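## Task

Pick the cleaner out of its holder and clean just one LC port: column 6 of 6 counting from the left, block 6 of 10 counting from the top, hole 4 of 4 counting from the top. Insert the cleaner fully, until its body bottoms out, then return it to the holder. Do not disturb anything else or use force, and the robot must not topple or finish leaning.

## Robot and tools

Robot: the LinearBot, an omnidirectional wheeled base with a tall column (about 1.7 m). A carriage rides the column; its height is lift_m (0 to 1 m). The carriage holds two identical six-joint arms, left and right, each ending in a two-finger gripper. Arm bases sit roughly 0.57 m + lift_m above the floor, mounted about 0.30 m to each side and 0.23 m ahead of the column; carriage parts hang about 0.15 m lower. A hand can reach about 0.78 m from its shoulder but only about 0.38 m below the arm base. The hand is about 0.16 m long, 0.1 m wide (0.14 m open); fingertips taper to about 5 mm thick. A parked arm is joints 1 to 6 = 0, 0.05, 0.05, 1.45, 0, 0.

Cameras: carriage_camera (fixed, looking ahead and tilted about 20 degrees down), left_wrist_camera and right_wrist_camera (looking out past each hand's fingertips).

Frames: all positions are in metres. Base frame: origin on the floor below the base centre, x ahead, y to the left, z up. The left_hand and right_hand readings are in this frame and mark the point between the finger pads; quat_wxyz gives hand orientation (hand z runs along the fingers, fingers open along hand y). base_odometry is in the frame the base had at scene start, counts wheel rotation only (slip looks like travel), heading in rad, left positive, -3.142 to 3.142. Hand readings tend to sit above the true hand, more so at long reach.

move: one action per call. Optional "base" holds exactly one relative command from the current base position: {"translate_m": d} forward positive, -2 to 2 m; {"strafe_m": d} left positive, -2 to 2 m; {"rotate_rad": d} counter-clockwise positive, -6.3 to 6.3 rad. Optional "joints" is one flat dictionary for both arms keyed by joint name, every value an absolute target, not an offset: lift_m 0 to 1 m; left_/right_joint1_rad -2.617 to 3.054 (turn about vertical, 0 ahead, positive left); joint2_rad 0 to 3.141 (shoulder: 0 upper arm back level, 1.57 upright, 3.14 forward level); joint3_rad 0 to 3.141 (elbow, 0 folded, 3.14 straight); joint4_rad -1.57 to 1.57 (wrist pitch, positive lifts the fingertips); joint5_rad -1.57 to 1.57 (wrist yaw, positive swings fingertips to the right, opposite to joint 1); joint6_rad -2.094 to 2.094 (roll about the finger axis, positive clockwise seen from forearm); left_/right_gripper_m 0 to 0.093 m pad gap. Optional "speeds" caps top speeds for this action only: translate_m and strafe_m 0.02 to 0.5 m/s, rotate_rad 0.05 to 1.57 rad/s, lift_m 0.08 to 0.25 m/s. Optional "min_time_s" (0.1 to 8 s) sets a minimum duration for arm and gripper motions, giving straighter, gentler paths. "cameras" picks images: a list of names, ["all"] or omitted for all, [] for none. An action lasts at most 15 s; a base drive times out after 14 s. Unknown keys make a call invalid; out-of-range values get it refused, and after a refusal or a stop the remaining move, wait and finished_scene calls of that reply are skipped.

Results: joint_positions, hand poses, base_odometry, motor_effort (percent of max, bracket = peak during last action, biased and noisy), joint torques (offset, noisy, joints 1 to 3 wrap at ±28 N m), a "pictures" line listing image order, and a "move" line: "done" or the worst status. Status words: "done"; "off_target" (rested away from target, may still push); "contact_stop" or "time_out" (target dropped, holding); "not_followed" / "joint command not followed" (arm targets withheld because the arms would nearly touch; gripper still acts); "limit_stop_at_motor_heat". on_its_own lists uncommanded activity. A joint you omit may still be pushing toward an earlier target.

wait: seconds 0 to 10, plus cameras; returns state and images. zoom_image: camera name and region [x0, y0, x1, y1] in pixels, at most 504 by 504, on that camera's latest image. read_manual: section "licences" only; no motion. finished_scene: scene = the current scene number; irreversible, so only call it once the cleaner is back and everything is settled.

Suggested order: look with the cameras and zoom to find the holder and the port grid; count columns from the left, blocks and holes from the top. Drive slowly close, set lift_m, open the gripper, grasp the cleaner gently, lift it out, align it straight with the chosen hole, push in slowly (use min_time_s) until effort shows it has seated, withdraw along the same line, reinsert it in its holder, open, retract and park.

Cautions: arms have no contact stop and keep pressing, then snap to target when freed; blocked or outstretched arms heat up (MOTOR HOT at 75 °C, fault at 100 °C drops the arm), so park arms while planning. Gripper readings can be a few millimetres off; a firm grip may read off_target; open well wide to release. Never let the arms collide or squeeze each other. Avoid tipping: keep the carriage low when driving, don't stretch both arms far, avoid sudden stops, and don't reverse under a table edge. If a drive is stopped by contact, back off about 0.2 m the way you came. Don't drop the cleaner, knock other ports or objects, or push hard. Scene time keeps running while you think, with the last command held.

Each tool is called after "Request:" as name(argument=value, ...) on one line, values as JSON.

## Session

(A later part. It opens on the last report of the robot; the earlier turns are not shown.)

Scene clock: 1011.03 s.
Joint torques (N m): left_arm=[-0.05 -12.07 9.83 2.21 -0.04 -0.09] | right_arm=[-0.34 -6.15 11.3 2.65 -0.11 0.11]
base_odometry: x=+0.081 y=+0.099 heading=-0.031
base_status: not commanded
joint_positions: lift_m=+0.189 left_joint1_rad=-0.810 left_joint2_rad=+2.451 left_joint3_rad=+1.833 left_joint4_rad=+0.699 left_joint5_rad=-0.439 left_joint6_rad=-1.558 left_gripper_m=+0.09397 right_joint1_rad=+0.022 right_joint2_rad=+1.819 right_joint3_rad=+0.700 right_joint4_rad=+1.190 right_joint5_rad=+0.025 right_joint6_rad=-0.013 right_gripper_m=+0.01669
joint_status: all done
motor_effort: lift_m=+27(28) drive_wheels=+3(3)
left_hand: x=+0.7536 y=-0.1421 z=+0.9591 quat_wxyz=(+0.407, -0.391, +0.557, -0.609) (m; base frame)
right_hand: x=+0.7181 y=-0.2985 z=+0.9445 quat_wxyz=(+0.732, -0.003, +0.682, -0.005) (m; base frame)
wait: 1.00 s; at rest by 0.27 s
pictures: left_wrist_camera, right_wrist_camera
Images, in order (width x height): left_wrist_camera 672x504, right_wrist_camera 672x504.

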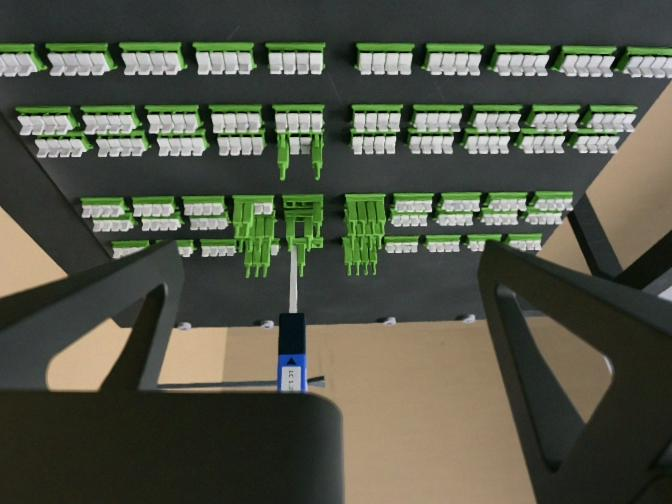

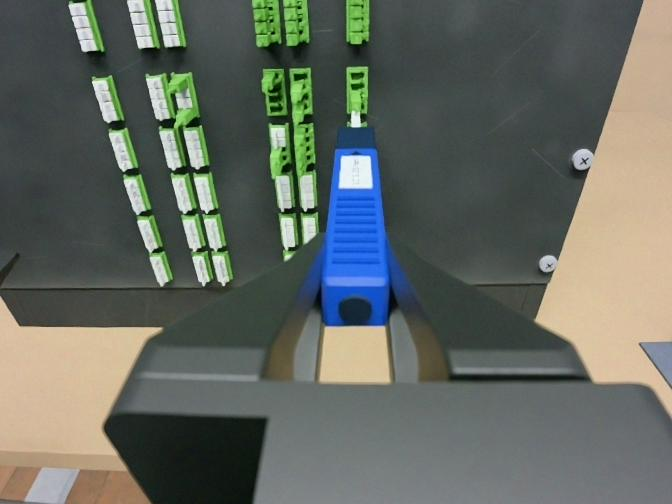

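Request:
wait(seconds=0.5, cameras=["left_wrist_camera"])

Request:
zoom_image(camera="left_wrist_camera", region=[284, 225, 324, 265])

Scene clock: 1038.43 s.
Joint torques (N m): left_arm=[-0.12 -12.12 9.8 2.23 -0.05 -0.09] | right_arm=[-0.34 -6.19 11.3 2.66 -0.11 0.11]
base_odometry: x=+0.081 y=+0.099 heading=-0.031
base_status: not commanded
joint_positions: lift_m=+0.189 left_joint1_rad=-0.810 left_joint2_rad=+2.451 left_joint3_rad=+1.833 left_joint4_rad=+0.699 left_joint5_rad=-0.439 left_joint6_rad=-1.558 left_gripper_m=+0.09397 right_joint1_rad=+0.022 right_joint2_rad=+1.819 right_joint3_rad=+0.700 right_joint4_rad=+1.190 right_joint5_rad=+0.025 right_joint6_rad=-0.013 right_gripper_m=+0.01669
joint_status: all done
motor_effort: lift_m=+25(28) drive_wheels=+2(3)
left_hand: x=+0.7536 y=-0.1421 z=+0.9591 quat_wxyz=(+0.407, -0.391, +0.557, -0.609) (m; base frame)
right_hand: x=+0.7181 y=-0.2985 z=+0.9445 quat_wxyz=(+0.732, -0.003, +0.682, -0.005) (m; base frame)
wait: 0.50 s; at rest from the start
pictures: left_wrist_camera
Images, in order (width x height): left_wrist_camera 672x504.

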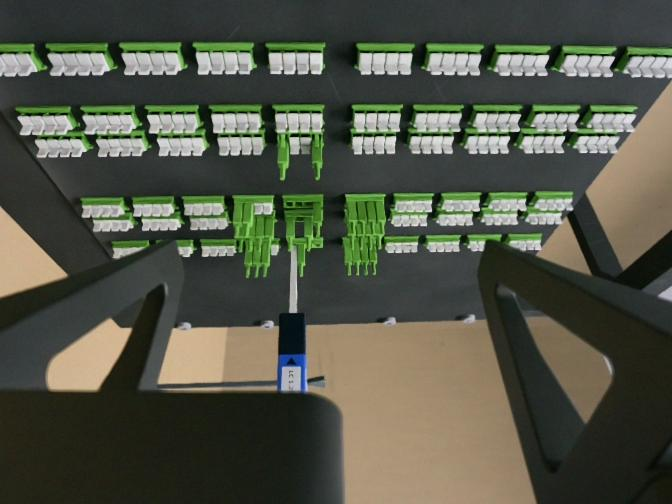

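Scaled by 12.600 from the camera's 672x504 image, which has a finer 960x720 frame.

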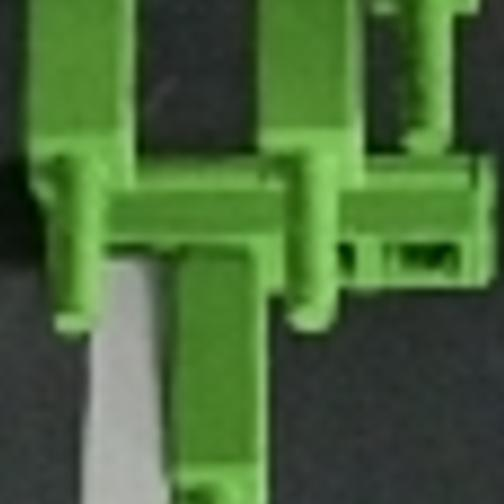

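Request:
wait(seconds=0.1, cameras=["right_wrist_camera"])

Request:
zoom_image(camera="right_wrist_camera", region=[344, 88, 368, 112])

Scene clock: 1057.63 s.
Joint torques (N m): left_arm=[-0.02 -12.08 9.8 2.21 -0.05 -0.07] | right_arm=[-0.34 -6.17 11.3 2.65 -0.11 0.11]
base_odometry: x=+0.081 y=+0.099 heading=-0.031
base_status: not commanded
joint_positions: lift_m=+0.189 left_joint1_rad=-0.810 left_joint2_rad=+2.451 left_joint3_rad=+1.833 left_joint4_rad=+0.699 left_joint5_rad=-0.439 left_joint6_rad=-1.558 left_gripper_m=+0.09397 right_joint1_rad=+0.022 right_joint2_rad=+1.819 right_joint3_rad=+0.700 right_joint4_rad=+1.190 right_joint5_rad=+0.025 right_joint6_rad=-0.013 right_gripper_m=+0.01669
joint_status: all done
motor_effort: lift_m=+25(28) drive_wheels=+1(3)
left_hand: x=+0.7536 y=-0.1421 z=+0.9591 quat_wxyz=(+0.407, -0.391, +0.557, -0.609) (m; base frame)
right_hand: x=+0.7181 y=-0.2985 z=+0.9445 quat_wxyz=(+0.732, -0.003, +0.682, -0.005) (m; base frame)
wait: 0.10 s; at rest from the start
pictures: right_wrist_camera
Images, in order (width x height): right_wrist_camera 672x504.

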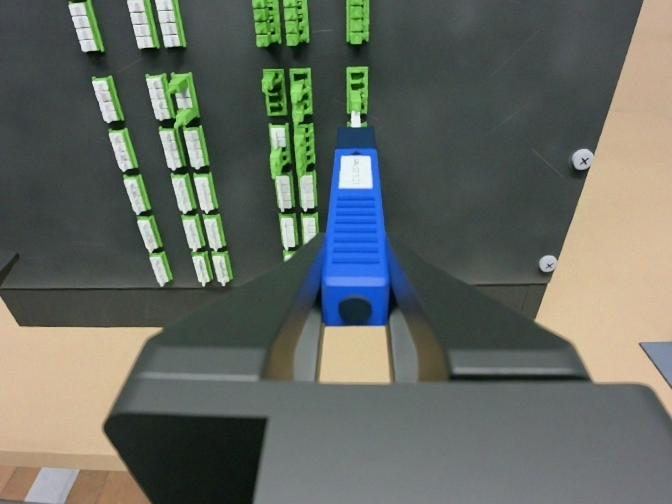

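Scaled by 21.000 from the camera's 672x504 image, which has a finer 960x720 frame.

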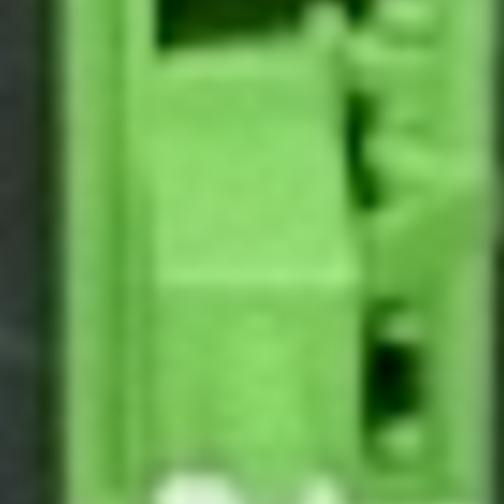

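Request:
zoom_image(camera="right_wrist_camera", region=[60, 20, 200, 125])

Request:
zoom_image(camera="right_wrist_camera", region=[250, 20, 390, 125])

Request:
zoom_image(camera="right_wrist_camera", region=[0, 260, 60, 300])

Request:
zoom_image(camera="right_wrist_camera", region=[490, 260, 550, 300])

Scaled by 3.600 from the camera's 672x504 image, which has a finer 960x720 frame.

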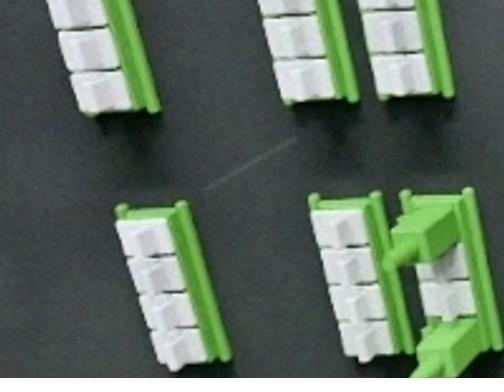

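Scaled by 3.600 from the camera's 672x504 image, which has a finer 960x720 frame.

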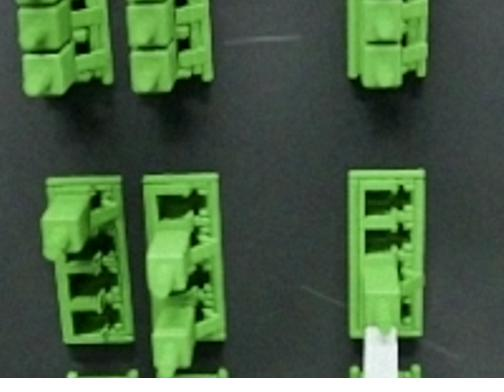

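Scaled by 8.400 from the camera's 672x504 image, which has a finer 960x720 frame.

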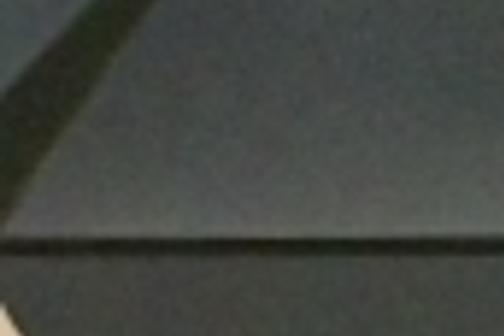

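Scaled by 8.400 from the camera's 672x504 image, which has a finer 960x720 frame.

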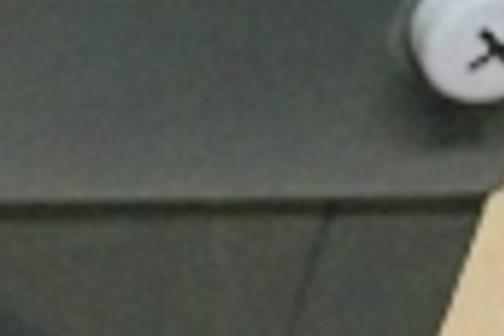

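Request:
move(base={"translate_m": -0.008}, speeds={"translate_m": 0.02}, cameras=[])

Request:
wait(seconds=1.5, cameras=["left_wrist_camera","right_wrist_camera"])

Request:
zoom_image(camera="left_wrist_camera", region=[270, 230, 320, 280])

Request:
zoom_image(camera="left_wrist_camera", region=[270, 275, 320, 325])

Request:
zoom_image(camera="right_wrist_camera", region=[335, 74, 377, 116])

Scene clock: 1106.37 s.
Joint torques (N m): left_arm=[0.03 -12.08 9.84 2.23 -0.04 -0.07] | right_arm=[-0.32 -6.67 10.24 2.72 -0.11 0.11]
move: done
base_odometry: x=+0.073 y=+0.099 heading=-0.031
base_status: done
joint_positions: lift_m=+0.189 left_joint1_rad=-0.810 left_joint2_rad=+2.451 left_joint3_rad=+1.833 left_joint4_rad=+0.699 left_joint5_rad=-0.439 left_joint6_rad=-1.558 left_gripper_m=+0.09397 right_joint1_rad=+0.022 right_joint2_rad=+1.825 right_joint3_rad=+0.712 right_joint4_rad=+1.185 right_joint5_rad=+0.025 right_joint6_rad=-0.013 right_gripper_m=+0.01669
joint_status: not commanded
motor_effort: lift_m=+27(28) drive_wheels=+5(6)
left_hand: x=+0.7534 y=-0.1422 z=+0.9591 quat_wxyz=(+0.407, -0.391, +0.557, -0.609) (m; base frame)
right_hand: x=+0.7207 y=-0.2985 z=+0.9453 quat_wxyz=(+0.732, -0.003, +0.681, -0.005) (m; base frame)
pictures: none
No camera images: "cameras" was empty.

Scene clock: 1107.87 s.
Joint torques (N m): left_arm=[-0.05 -12.04 9.83 2.24 -0.05 -0.08] | right_arm=[-0.32 -6.69 10.24 2.71 -0.11 0.11]
base_odometry: x=+0.073 y=+0.099 heading=-0.031
base_status: done
joint_positions: lift_m=+0.189 left_joint1_rad=-0.810 left_joint2_rad=+2.451 left_joint3_rad=+1.833 left_joint4_rad=+0.699 left_joint5_rad=-0.439 left_joint6_rad=-1.558 left_gripper_m=+0.09397 right_joint1_rad=+0.022 right_joint2_rad=+1.825 right_joint3_rad=+0.712 right_joint4_rad=+1.185 right_joint5_rad=+0.025 right_joint6_rad=-0.013 right_gripper_m=+0.01669
joint_status: not commanded
motor_effort: lift_m=+25(28) drive_wheels=+5(6)
left_hand: x=+0.7534 y=-0.1422 z=+0.9591 quat_wxyz=(+0.407, -0.391, +0.557, -0.609) (m; base frame)
right_hand: x=+0.7207 y=-0.2985 z=+0.9453 quat_wxyz=(+0.732, -0.003, +0.681, -0.005) (m; base frame)
wait: 1.50 s; at rest by 0.27 s
pictures: left_wrist_camera, right_wrist_camera
Images, in order (width x height): left_wrist_camera 672x504, right_wrist_camera 672x504.

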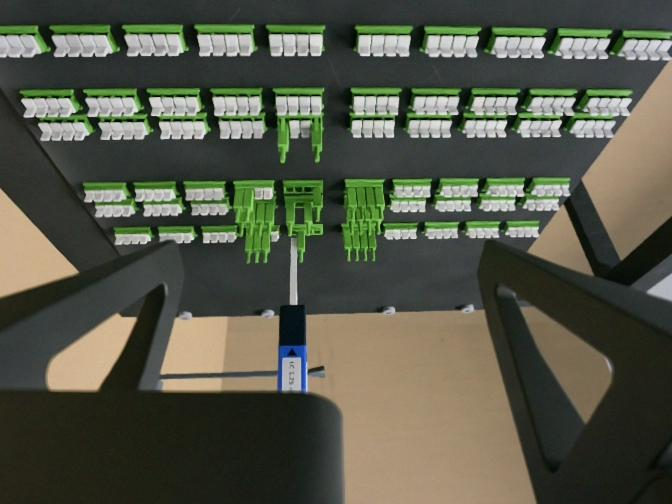

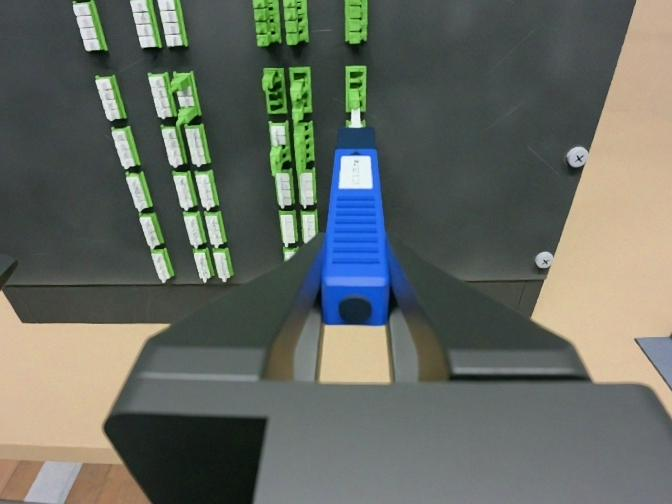

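Scaled by 10.080 from the camera's 672x504 image, which has a finer 960x720 frame.

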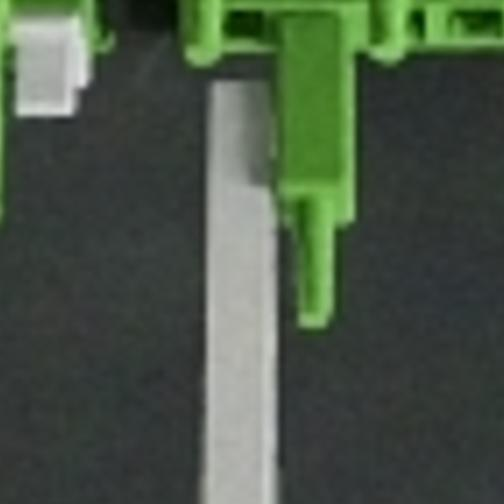

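Scaled by 10.080 from the camera's 672x504 image, which has a finer 960x720 frame.

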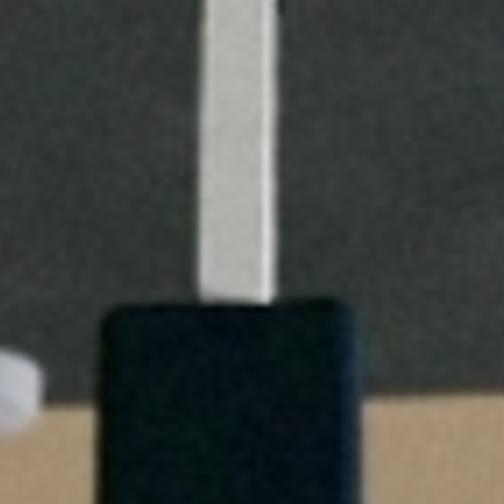

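Scaled by 12.000 from the camera's 672x504 image, which has a finer 960x720 frame.

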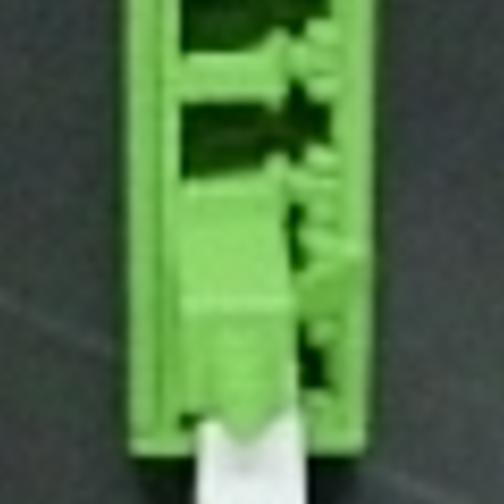

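Request:
zoom_image(camera="left_wrist_camera", region=[286, 225, 310, 265])

Request:
zoom_image(camera="left_wrist_camera", region=[230, 170, 390, 290])

Scaled by 12.600 from the camera's 672x504 image, which has a finer 960x720 frame.

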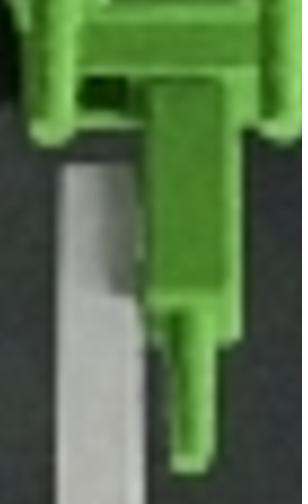

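Scaled by 3.150 from the camera's 672x504 image, which has a finer 960x720 frame.

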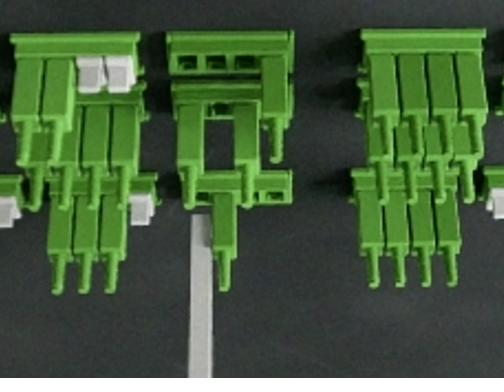

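Request:
zoom_image(camera="left_wrist_camera", region=[335, 175, 395, 265])

Request:
zoom_image(camera="left_wrist_camera", region=[225, 175, 285, 265])

Scaled by 5.600 from the camera's 672x504 image, which has a finer 960x720 frame.

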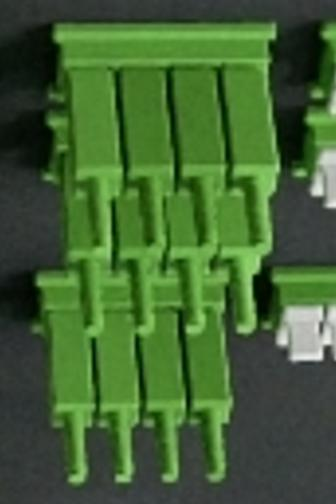

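Scaled by 5.600 from the camera's 672x504 image, which has a finer 960x720 frame.

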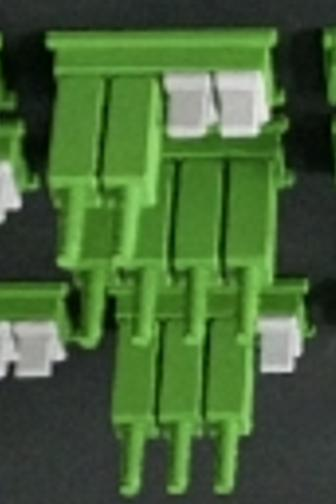

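Request:
move(base={"translate_m": -0.022}, speeds={"translate_m": 0.05}, cameras=[])

Request:
move(joints={"right_joint1_rad": 0.014, "right_joint5_rad": 0.008}, min_time_s=1.5, cameras=[])

Request:
move(joints={"right_joint1_rad": 0.0005, "right_joint5_rad": -0.016, "right_joint4_rad": 1.17, "lift_m": 0.193}, min_time_s=1.5, cameras=[])

Request:
wait(seconds=1.5, cameras=["left_wrist_camera","right_wrist_camera"])

Request:
zoom_image(camera="right_wrist_camera", region=[335, 74, 377, 116])

Request:
zoom_image(camera="left_wrist_camera", region=[270, 230, 320, 280])

Scene clock: 1162.57 s.
Joint torques (N m): left_arm=[0.14 -12.08 9.83 2.21 -0.04 -0.09] | right_arm=[-0.32 -6.91 10.09 2.72 -0.11 0.11]
move: done
base_odometry: x=+0.051 y=+0.099 heading=-0.032
base_status: done
joint_positions: lift_m=+0.189 left_joint1_rad=-0.811 left_joint2_rad=+2.451 left_joint3_rad=+1.833 left_joint4_rad=+0.699 left_joint5_rad=-0.439 left_joint6_rad=-1.558 left_gripper_m=+0.09397 right_joint1_rad=+0.022 right_joint2_rad=+1.827 right_joint3_rad=+0.713 right_joint4_rad=+1.184 right_joint5_rad=+0.025 right_joint6_rad=-0.013 right_gripper_m=+0.01669
joint_status: not commanded
motor_effort: lift_m=+26(29) drive_wheels=+6(9)
left_hand: x=+0.7529 y=-0.1428 z=+0.9591 quat_wxyz=(+0.407, -0.391, +0.558, -0.609) (m; base frame)
right_hand: x=+0.7211 y=-0.2985 z=+0.9447 quat_wxyz=(+0.731, -0.003, +0.682, -0.005) (m; base frame)
pictures: none
No camera images: "cameras" was empty.

Scene clock: 1164.37 s.
Joint torques (N m): left_arm=[0.16 -12.07 9.85 2.24 -0.05 -0.09] | right_arm=[-1.21 -6.83 10.1 2.72 -0.22 0.11]
move: done
base_odometry: x=+0.051 y=+0.099 heading=-0.032
base_status: not commanded
joint_positions: lift_m=+0.189 left_joint1_rad=-0.811 left_joint2_rad=+2.451 left_joint3_rad=+1.833 left_joint4_rad=+0.699 left_joint5_rad=-0.439 left_joint6_rad=-1.558 left_gripper_m=+0.09397 right_joint1_rad=+0.022 right_joint2_rad=+1.827 right_joint3_rad=+0.713 right_joint4_rad=+1.184 right_joint5_rad=+0.016 right_joint6_rad=-0.013 right_gripper_m=+0.01669
joint_status: all done
motor_effort: lift_m=+27(28) drive_wheels=+7(8)
left_hand: x=+0.7529 y=-0.1428 z=+0.9591 quat_wxyz=(+0.407, -0.391, +0.558, -0.609) (m; base frame)
right_hand: x=+0.7211 y=-0.2969 z=+0.9447 quat_wxyz=(+0.731, -0.006, +0.682, -0.002) (m; base frame)
pictures: none
No camera images: "cameras" was empty.

Scene clock: 1166.17 s.
Joint torques (N m): left_arm=[0.12 -12.26 9.63 2.22 -0.04 -0.09] | right_arm=[-1.07 -7.08 9.83 2.54 -0.22 0.11]
move: done
base_odometry: x=+0.051 y=+0.099 heading=-0.032
base_status: not commanded
joint_positions: lift_m=+0.193 left_joint1_rad=-0.811 left_joint2_rad=+2.453 left_joint3_rad=+1.835 left_joint4_rad=+0.699 left_joint5_rad=-0.439 left_joint6_rad=-1.558 left_gripper_m=+0.09397 right_joint1_rad=+0.006 right_joint2_rad=+1.830 right_joint3_rad=+0.716 right_joint4_rad=+1.182 right_joint5_rad=-0.007 right_joint6_rad=-0.013 right_gripper_m=+0.01669
joint_status: all done
motor_effort: lift_m=+25(27) drive_wheels=+7(7)
left_hand: x=+0.7531 y=-0.1431 z=+0.9627 quat_wxyz=(+0.407, -0.390, +0.558, -0.609) (m; base frame)
right_hand: x=+0.7219 y=-0.3004 z=+0.9479 quat_wxyz=(+0.731, -0.009, +0.682, +0.000) (m; base frame)
pictures: none
No camera images: "cameras" was empty.

Scene clock: 1167.67 s.
Joint torques (N m): left_arm=[0.1 -12.31 9.68 2.21 -0.06 -0.09] | right_arm=[-1.06 -7.1 9.83 2.54 -0.21 0.11]
base_odometry: x=+0.051 y=+0.099 heading=-0.032
base_status: not commanded
joint_positions: lift_m=+0.193 left_joint1_rad=-0.811 left_joint2_rad=+2.453 left_joint3_rad=+1.835 left_joint4_rad=+0.699 left_joint5_rad=-0.439 left_joint6_rad=-1.558 left_gripper_m=+0.09397 right_joint1_rad=+0.006 right_joint2_rad=+1.830 right_joint3_rad=+0.716 right_joint4_rad=+1.182 right_joint5_rad=-0.007 right_joint6_rad=-0.013 right_gripper_m=+0.01669
joint_status: all done
motor_effort: lift_m=+25(27) drive_wheels=+7(7)
left_hand: x=+0.7531 y=-0.1431 z=+0.9627 quat_wxyz=(+0.407, -0.390, +0.558, -0.609) (m; base frame)
right_hand: x=+0.7219 y=-0.3004 z=+0.9479 quat_wxyz=(+0.731, -0.009, +0.682, +0.000) (m; base frame)
wait: 1.50 s; at rest by 0.27 s
pictures: left_wrist_camera, right_wrist_camera
Images, in order (width x height): left_wrist_camera 672x504, right_wrist_camera 672x504.

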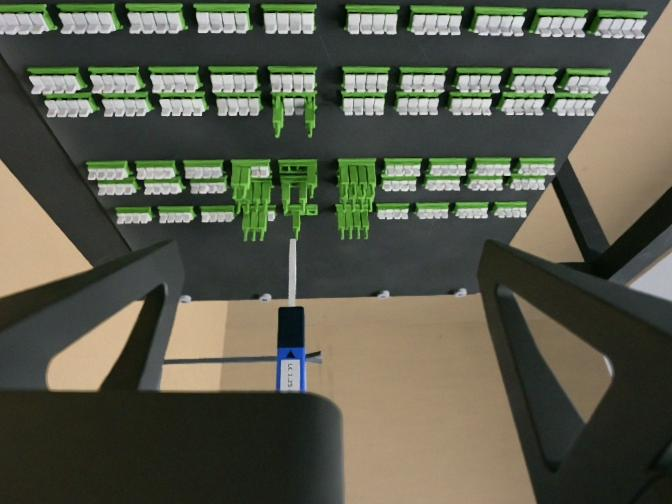

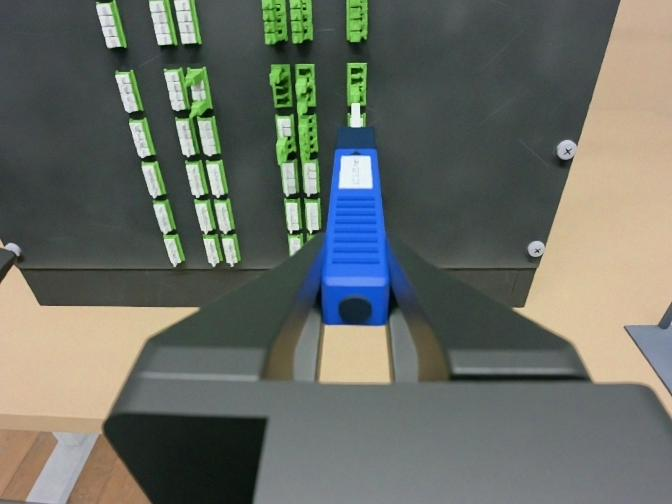

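Scaled by 12.000 from the camera's 672x504 image, which has a finer 960x720 frame.

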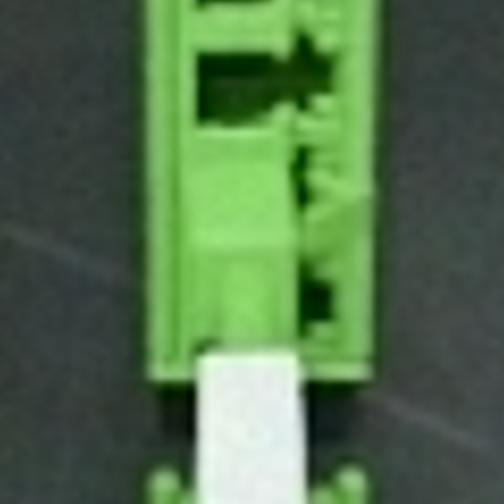

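Scaled by 10.080 from the camera's 672x504 image, which has a finer 960x720 frame.

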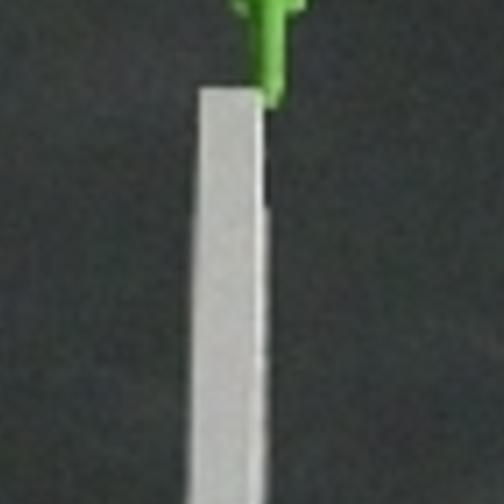

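Request:
move(joints={"right_joint5_rad": -0.0178, "right_joint4_rad": 1.162}, min_time_s=1.5, cameras=[])

Request:
wait(seconds=1.2, cameras=["left_wrist_camera","right_wrist_camera"])

Request:
zoom_image(camera="right_wrist_camera", region=[335, 74, 377, 116])

Request:
zoom_image(camera="left_wrist_camera", region=[270, 205, 320, 255])

Request:
zoom_image(camera="left_wrist_camera", region=[270, 255, 320, 305])

Scene clock: 1181.53 s.
Joint torques (N m): left_arm=[0.1 -12.29 9.61 2.22 -0.05 -0.07] | right_arm=[-1.07 -7.1 9.83 2.46 -0.21 0.11]
move: done
base_odometry: x=+0.051 y=+0.099 heading=-0.032
base_status: not commanded
joint_positions: lift_m=+0.193 left_joint1_rad=-0.811 left_joint2_rad=+2.453 left_joint3_rad=+1.835 left_joint4_rad=+0.699 left_joint5_rad=-0.439 left_joint6_rad=-1.558 left_gripper_m=+0.09397 right_joint1_rad=+0.006 right_joint2_rad=+1.830 right_joint3_rad=+0.716 right_joint4_rad=+1.181 right_joint5_rad=-0.009 right_joint6_rad=-0.013 right_gripper_m=+0.01669
joint_status: all done
motor_effort: lift_m=+25(28) drive_wheels=+6(8)
left_hand: x=+0.7531 y=-0.1431 z=+0.9627 quat_wxyz=(+0.407, -0.390, +0.558, -0.609) (m; base frame)
right_hand: x=+0.7219 y=-0.3001 z=+0.9477 quat_wxyz=(+0.731, -0.010, +0.683, +0.001) (m; base frame)
pictures: none
No camera images: "cameras" was empty.

Scene clock: 1182.73 s.
Joint torques (N m): left_arm=[0.08 -12.26 9.65 2.23 -0.05 -0.08] | right_arm=[-1.07 -7.09 9.83 2.47 -0.21 0.11]
base_odometry: x=+0.051 y=+0.099 heading=-0.032
base_status: not commanded
joint_positions: lift_m=+0.193 left_joint1_rad=-0.811 left_joint2_rad=+2.453 left_joint3_rad=+1.835 left_joint4_rad=+0.699 left_joint5_rad=-0.439 left_joint6_rad=-1.558 left_gripper_m=+0.09397 right_joint1_rad=+0.006 right_joint2_rad=+1.830 right_joint3_rad=+0.716 right_joint4_rad=+1.181 right_joint5_rad=-0.010 right_joint6_rad=-0.013 right_gripper_m=+0.01669
joint_status: all done
motor_effort: lift_m=+24(28) drive_wheels=+6(8)
left_hand: x=+0.7531 y=-0.1431 z=+0.9627 quat_wxyz=(+0.407, -0.390, +0.558, -0.609) (m; base frame)
right_hand: x=+0.7219 y=-0.3000 z=+0.9477 quat_wxyz=(+0.731, -0.010, +0.683, +0.001) (m; base frame)
wait: 1.20 s; at rest by 0.27 s
pictures: left_wrist_camera, right_wrist_camera
Images, in order (width x height): left_wrist_camera 672x504, right_wrist_camera 672x504.

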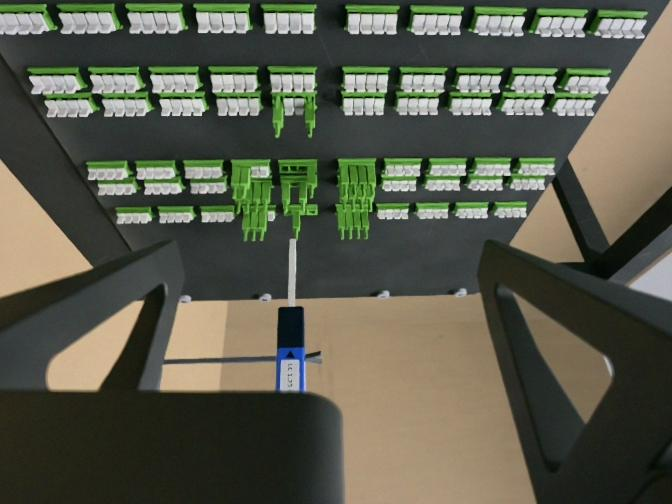

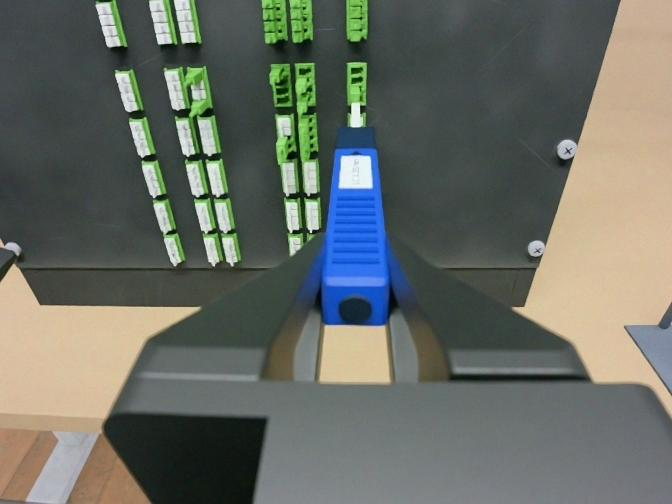

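Scaled by 12.000 from the camera's 672x504 image, which has a finer 960x720 frame.

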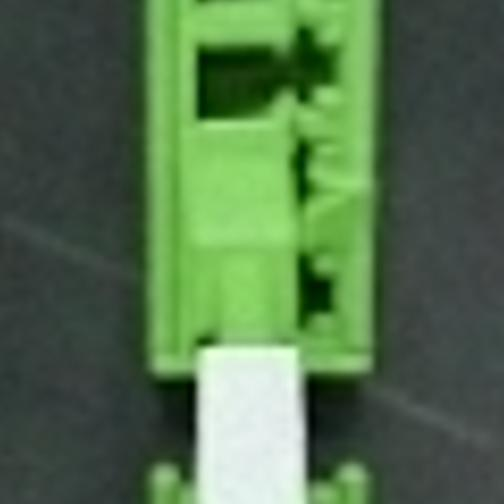

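Scaled by 10.080 from the camera's 672x504 image, which has a finer 960x720 frame.

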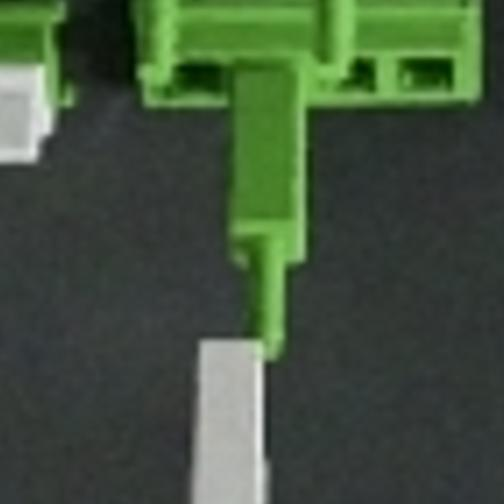

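Scaled by 10.080 from the camera's 672x504 image, which has a finer 960x720 frame.

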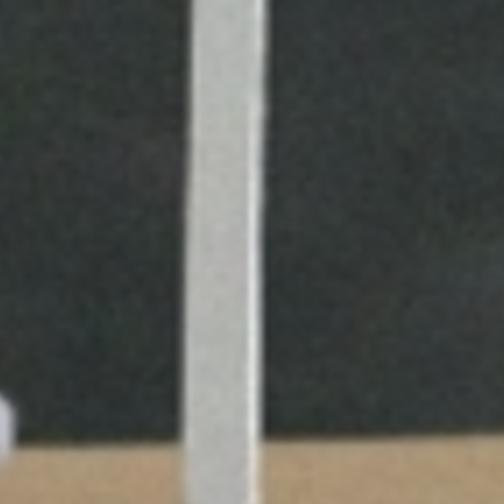

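Request:
move(joints={"right_joint4_rad": 1.154}, min_time_s=1, cameras=[])

Request:
wait(seconds=0.5, cameras=[])

Scene clock: 1192.87 s.
Joint torques (N m): left_arm=[0.14 -12.26 9.68 2.22 -0.05 -0.08] | right_arm=[-1.07 -7.06 9.83 2.4 -0.21 0.11]
move: done
base_odometry: x=+0.051 y=+0.099 heading=-0.032
base_status: not commanded
joint_positions: lift_m=+0.193 left_joint1_rad=-0.811 left_joint2_rad=+2.453 left_joint3_rad=+1.835 left_joint4_rad=+0.699 left_joint5_rad=-0.439 left_joint6_rad=-1.558 left_gripper_m=+0.09397 right_joint1_rad=+0.006 right_joint2_rad=+1.830 right_joint3_rad=+0.716 right_joint4_rad=+1.180 right_joint5_rad=-0.010 right_joint6_rad=-0.013 right_gripper_m=+0.01669
joint_status: all done
motor_effort: lift_m=+23(28) drive_wheels=+7(9)
left_hand: x=+0.7531 y=-0.1431 z=+0.9627 quat_wxyz=(+0.407, -0.390, +0.558, -0.609) (m; base frame)
right_hand: x=+0.7219 y=-0.3000 z=+0.9473 quat_wxyz=(+0.730, -0.010, +0.683, +0.001) (m; base frame)
pictures: none
No camera images: "cameras" was empty.

Scene clock: 1193.37 s.
Joint torques (N m): left_arm=[0.13 -12.29 9.65 2.23 -0.04 -0.08] | right_arm=[-1.06 -7.08 9.83 2.39 -0.21 0.11]
base_odometry: x=+0.051 y=+0.099 heading=-0.032
base_status: not commanded
joint_positions: lift_m=+0.193 left_joint1_rad=-0.811 left_joint2_rad=+2.453 left_joint3_rad=+1.835 left_joint4_rad=+0.699 left_joint5_rad=-0.439 left_joint6_rad=-1.558 left_gripper_m=+0.09397 right_joint1_rad=+0.006 right_joint2_rad=+1.830 right_joint3_rad=+0.716 right_joint4_rad=+1.180 right_joint5_rad=-0.010 right_joint6_rad=-0.013 right_gripper_m=+0.01669
joint_status: all done
motor_effort: lift_m=+27(28) drive_wheels=+6(9)
left_hand: x=+0.7531 y=-0.1431 z=+0.9627 quat_wxyz=(+0.407, -0.390, +0.558, -0.609) (m; base frame)
right_hand: x=+0.7219 y=-0.3000 z=+0.9473 quat_wxyz=(+0.730, -0.010, +0.683, +0.001) (m; base frame)
wait: 0.50 s; at rest by 0.27 s
pictures: none
No camera images: "cameras" was empty.

Request:
move(joints={"right_joint4_rad": 1.146}, min_time_s=1, cameras=[])

Request:
wait(seconds=0.5, cameras=[])

Scene clock: 1197.27 s.
Joint torques (N m): left_arm=[0.08 -12.29 9.62 2.24 -0.05 -0.08] | right_arm=[-1.06 -7.09 9.84 2.65 -0.21 0.11]
move: done
base_odometry: x=+0.051 y=+0.099 heading=-0.032
base_status: not commanded
joint_positions: lift_m=+0.193 left_joint1_rad=-0.811 left_joint2_rad=+2.453 left_joint3_rad=+1.835 left_joint4_rad=+0.699 left_joint5_rad=-0.439 left_joint6_rad=-1.558 left_gripper_m=+0.09397 right_joint1_rad=+0.006 right_joint2_rad=+1.830 right_joint3_rad=+0.716 right_joint4_rad=+1.149 right_joint5_rad=-0.010 right_joint6_rad=-0.013 right_gripper_m=+0.01669
joint_status: all done
motor_effort: lift_m=+25(28) drive_wheels=+6(9)
left_hand: x=+0.7531 y=-0.1431 z=+0.9627 quat_wxyz=(+0.407, -0.390, +0.558, -0.609) (m; base frame)
right_hand: x=+0.7223 y=-0.3000 z=+0.9398 quat_wxyz=(+0.720, -0.010, +0.694, +0.001) (m; base frame)
pictures: none
No camera images: "cameras" was empty.

Scene clock: 1197.77 s.
Joint torques (N m): left_arm=[0.1 -12.23 9.59 2.22 -0.04 -0.11] | right_arm=[-1.07 -7.12 9.84 2.67 -0.21 0.11]
base_odometry: x=+0.051 y=+0.099 heading=-0.032
base_status: not commanded
joint_positions: lift_m=+0.193 left_joint1_rad=-0.811 left_joint2_rad=+2.453 left_joint3_rad=+1.835 left_joint4_rad=+0.699 left_joint5_rad=-0.439 left_joint6_rad=-1.558 left_gripper_m=+0.09397 right_joint1_rad=+0.006 right_joint2_rad=+1.830 right_joint3_rad=+0.716 right_joint4_rad=+1.148 right_joint5_rad=-0.010 right_joint6_rad=-0.013 right_gripper_m=+0.01669
joint_status: all done
motor_effort: lift_m=+23(28) drive_wheels=+7(9)
left_hand: x=+0.7531 y=-0.1431 z=+0.9627 quat_wxyz=(+0.407, -0.390, +0.558, -0.609) (m; base frame)
right_hand: x=+0.7223 y=-0.2999 z=+0.9395 quat_wxyz=(+0.719, -0.010, +0.695, +0.001) (m; base frame)
wait: 0.50 s; at rest by 0.27 s
pictures: none
No camera images: "cameras" was empty.

Request:
move(joints={"right_joint4_rad": 1.172}, min_time_s=1, cameras=[])

Request:
wait(seconds=0.5, cameras=[])

Scene clock: 1203.53 s.
Joint torques (N m): left_arm=[0.06 -12.33 9.58 2.22 -0.05 -0.08] | right_arm=[-1.07 -7.1 9.83 2.84 -0.21 0.11]
move: done
base_odometry: x=+0.051 y=+0.099 heading=-0.032
base_status: not commanded
joint_positions: lift_m=+0.193 left_joint1_rad=-0.811 left_joint2_rad=+2.453 left_joint3_rad=+1.835 left_joint4_rad=+0.699 left_joint5_rad=-0.439 left_joint6_rad=-1.558 left_gripper_m=+0.09397 right_joint1_rad=+0.006 right_joint2_rad=+1.830 right_joint3_rad=+0.716 right_joint4_rad=+1.158 right_joint5_rad=-0.010 right_joint6_rad=-0.013 right_gripper_m=+0.01669
joint_status: all done
motor_effort: lift_m=+26(27) drive_wheels=+7(8)
left_hand: x=+0.7531 y=-0.1431 z=+0.9627 quat_wxyz=(+0.407, -0.390, +0.558, -0.609) (m; base frame)
right_hand: x=+0.7222 y=-0.2999 z=+0.9418 quat_wxyz=(+0.722, -0.010, +0.691, +0.001) (m; base frame)
pictures: none
No camera images: "cameras" was empty.

Scene clock: 1204.03 s.
Joint torques (N m): left_arm=[0.05 -12.27 9.63 2.21 -0.04 -0.09] | right_arm=[-1.07 -7.1 9.84 2.84 -0.2 0.11]
base_odometry: x=+0.051 y=+0.099 heading=-0.032
base_status: not commanded
joint_positions: lift_m=+0.193 left_joint1_rad=-0.811 left_joint2_rad=+2.453 left_joint3_rad=+1.835 left_joint4_rad=+0.699 left_joint5_rad=-0.439 left_joint6_rad=-1.558 left_gripper_m=+0.09397 right_joint1_rad=+0.006 right_joint2_rad=+1.830 right_joint3_rad=+0.716 right_joint4_rad=+1.158 right_joint5_rad=-0.010 right_joint6_rad=-0.013 right_gripper_m=+0.01669
joint_status: all done
motor_effort: lift_m=+25(27) drive_wheels=+8(8)
left_hand: x=+0.7531 y=-0.1431 z=+0.9627 quat_wxyz=(+0.407, -0.390, +0.558, -0.609) (m; base frame)
right_hand: x=+0.7222 y=-0.2999 z=+0.9419 quat_wxyz=(+0.723, -0.010, +0.691, +0.001) (m; base frame)
wait: 0.50 s; at rest by 0.27 s
pictures: none
No camera images: "cameras" was empty.

Request:
move(joints={"right_joint4_rad": 1.181, "lift_m": 0.1955}, min_time_s=1, cameras=[])

Request:
wait(seconds=1, cameras=["left_wrist_camera","right_wrist_camera"])

Request:
zoom_image(camera="right_wrist_camera", region=[335, 74, 377, 116])

Request:
zoom_image(camera="left_wrist_camera", region=[270, 205, 320, 255])

Request:
zoom_image(camera="left_wrist_camera", region=[270, 255, 320, 305])

Scene clock: 1209.20 s.
Joint torques (N m): left_arm=[0.09 -12.31 9.57 2.22 -0.05 -0.08] | right_arm=[-1.07 -7.19 9.73 2.84 -0.21 0.11]
move: done
base_odometry: x=+0.051 y=+0.099 heading=-0.032
base_status: not commanded
joint_positions: lift_m=+0.195 left_joint1_rad=-0.811 left_joint2_rad=+2.453 left_joint3_rad=+1.835 left_joint4_rad=+0.699 left_joint5_rad=-0.439 left_joint6_rad=-1.558 left_gripper_m=+0.09397 right_joint1_rad=+0.006 right_joint2_rad=+1.830 right_joint3_rad=+0.717 right_joint4_rad=+1.166 right_joint5_rad=-0.010 right_joint6_rad=-0.013 right_gripper_m=+0.01669
joint_status: all done
motor_effort: lift_m=+27(28) drive_wheels=+5(7)
left_hand: x=+0.7532 y=-0.1431 z=+0.9652 quat_wxyz=(+0.407, -0.390, +0.557, -0.609) (m; base frame)
right_hand: x=+0.7223 y=-0.2999 z=+0.9464 quat_wxyz=(+0.725, -0.010, +0.688, +0.001) (m; base frame)
pictures: none
No camera images: "cameras" was empty.

Scene clock: 1210.20 s.
Joint torques (N m): left_arm=[0.08 -12.34 9.51 2.22 -0.05 -0.11] | right_arm=[-1.06 -7.19 9.74 2.84 -0.2 0.11]
base_odometry: x=+0.051 y=+0.099 heading=-0.032
base_status: not commanded
joint_positions: lift_m=+0.195 left_joint1_rad=-0.811 left_joint2_rad=+2.453 left_joint3_rad=+1.835 left_joint4_rad=+0.699 left_joint5_rad=-0.439 left_joint6_rad=-1.558 left_gripper_m=+0.09397 right_joint1_rad=+0.006 right_joint2_rad=+1.830 right_joint3_rad=+0.717 right_joint4_rad=+1.167 right_joint5_rad=-0.010 right_joint6_rad=-0.013 right_gripper_m=+0.01669
joint_status: all done
motor_effort: lift_m=+26(28) drive_wheels=+6(7)
left_hand: x=+0.7532 y=-0.1431 z=+0.9652 quat_wxyz=(+0.407, -0.390, +0.557, -0.609) (m; base frame)
right_hand: x=+0.7223 y=-0.2999 z=+0.9465 quat_wxyz=(+0.726, -0.010, +0.688, +0.001) (m; base frame)
wait: 1.00 s; at rest by 0.27 s
pictures: left_wrist_camera, right_wrist_camera
Images, in order (width x height): left_wrist_camera 672x504, right_wrist_camera 672x504.

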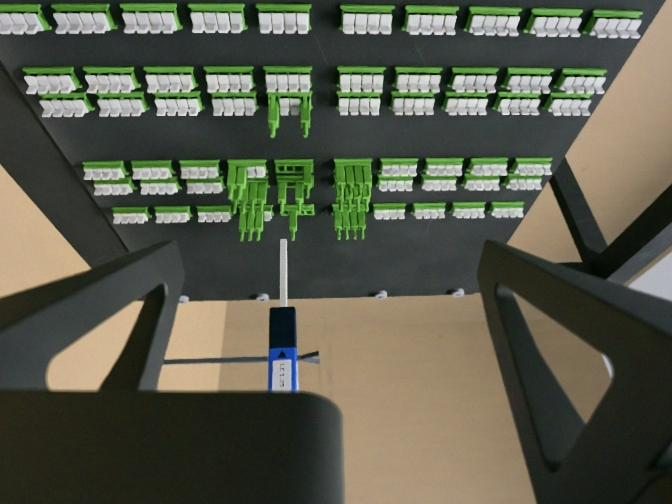

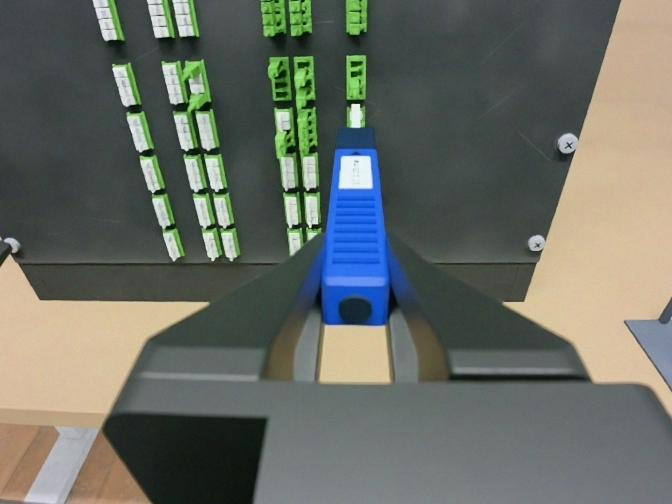

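Scaled by 12.000 from the camera's 672x504 image, which has a finer 960x720 frame.

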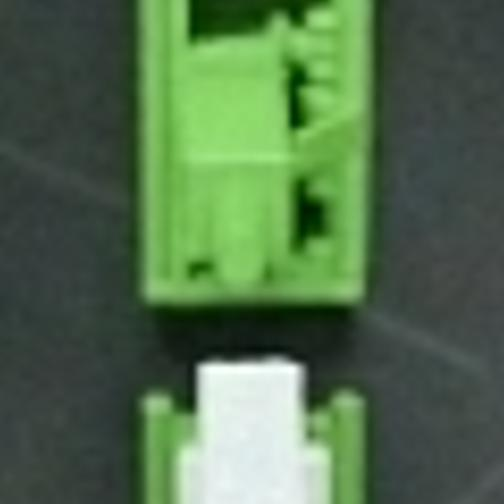

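Scaled by 10.080 from the camera's 672x504 image, which has a finer 960x720 frame.

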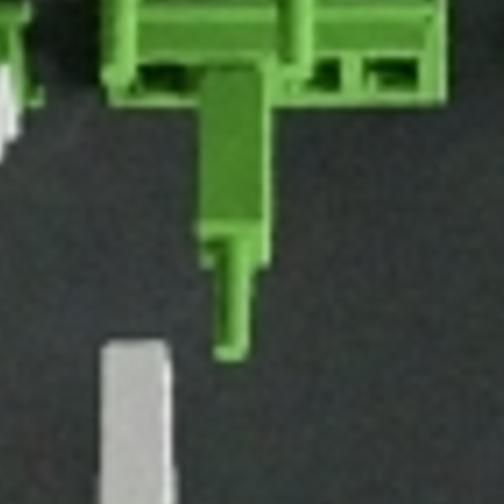

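Scaled by 10.080 from the camera's 672x504 image, which has a finer 960x720 frame.

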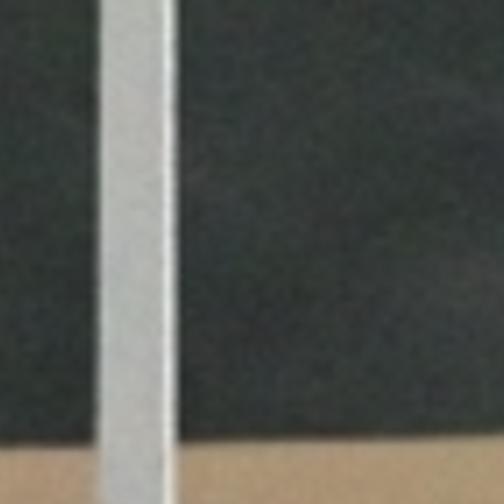

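Request:
wait(seconds=0.5, cameras=["right_wrist_camera"])

Request:
zoom_image(camera="right_wrist_camera", region=[335, 74, 377, 116])

Request:
zoom_image(camera="right_wrist_camera", region=[335, 35, 377, 77])

Request:
zoom_image(camera="right_wrist_camera", region=[325, 95, 385, 155])

Scene clock: 1225.33 s.
Joint torques (N m): left_arm=[0.09 -12.34 9.54 2.22 -0.02 -0.1] | right_arm=[-1.07 -7.17 9.74 2.84 -0.21 0.11]
base_odometry: x=+0.051 y=+0.099 heading=-0.032
base_status: not commanded
joint_positions: lift_m=+0.195 left_joint1_rad=-0.811 left_joint2_rad=+2.453 left_joint3_rad=+1.835 left_joint4_rad=+0.699 left_joint5_rad=-0.439 left_joint6_rad=-1.558 left_gripper_m=+0.09397 right_joint1_rad=+0.006 right_joint2_rad=+1.830 right_joint3_rad=+0.717 right_joint4_rad=+1.167 right_joint5_rad=-0.010 right_joint6_rad=-0.013 right_gripper_m=+0.01669
joint_status: all done
motor_effort: lift_m=+25(28) drive_wheels=+6(7)
left_hand: x=+0.7532 y=-0.1431 z=+0.9652 quat_wxyz=(+0.407, -0.390, +0.557, -0.609) (m; base frame)
right_hand: x=+0.7223 y=-0.2999 z=+0.9466 quat_wxyz=(+0.726, -0.010, +0.688, +0.001) (m; base frame)
wait: 0.50 s; at rest from the start
pictures: right_wrist_camera
Images, in order (width x height): right_wrist_camera 672x504.

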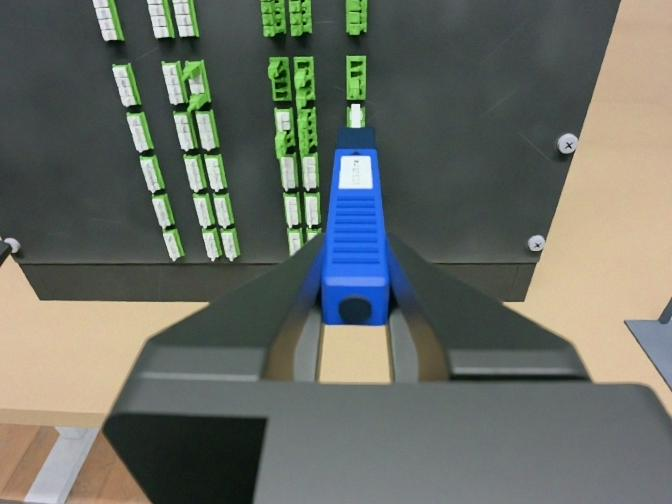

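Scaled by 12.000 from the camera's 672x504 image, which has a finer 960x720 frame.

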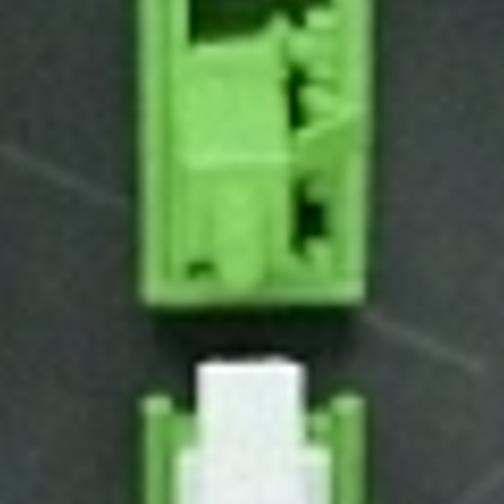

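Scaled by 12.000 from the camera's 672x504 image, which has a finer 960x720 frame.

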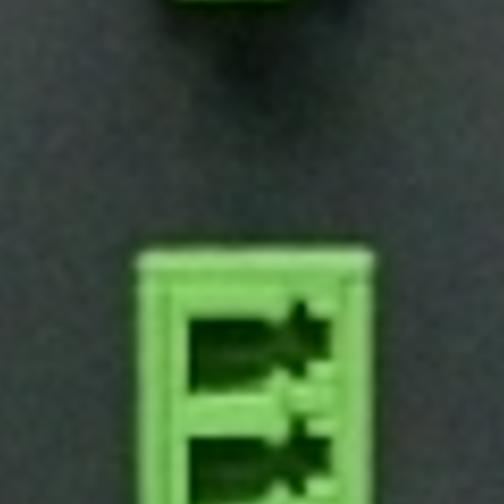

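Scaled by 8.400 from the camera's 672x504 image, which has a finer 960x720 frame.

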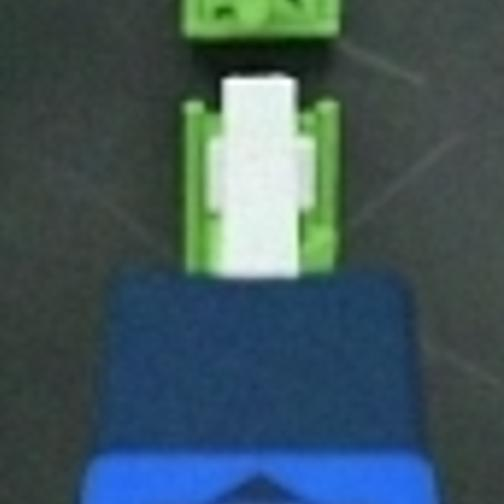

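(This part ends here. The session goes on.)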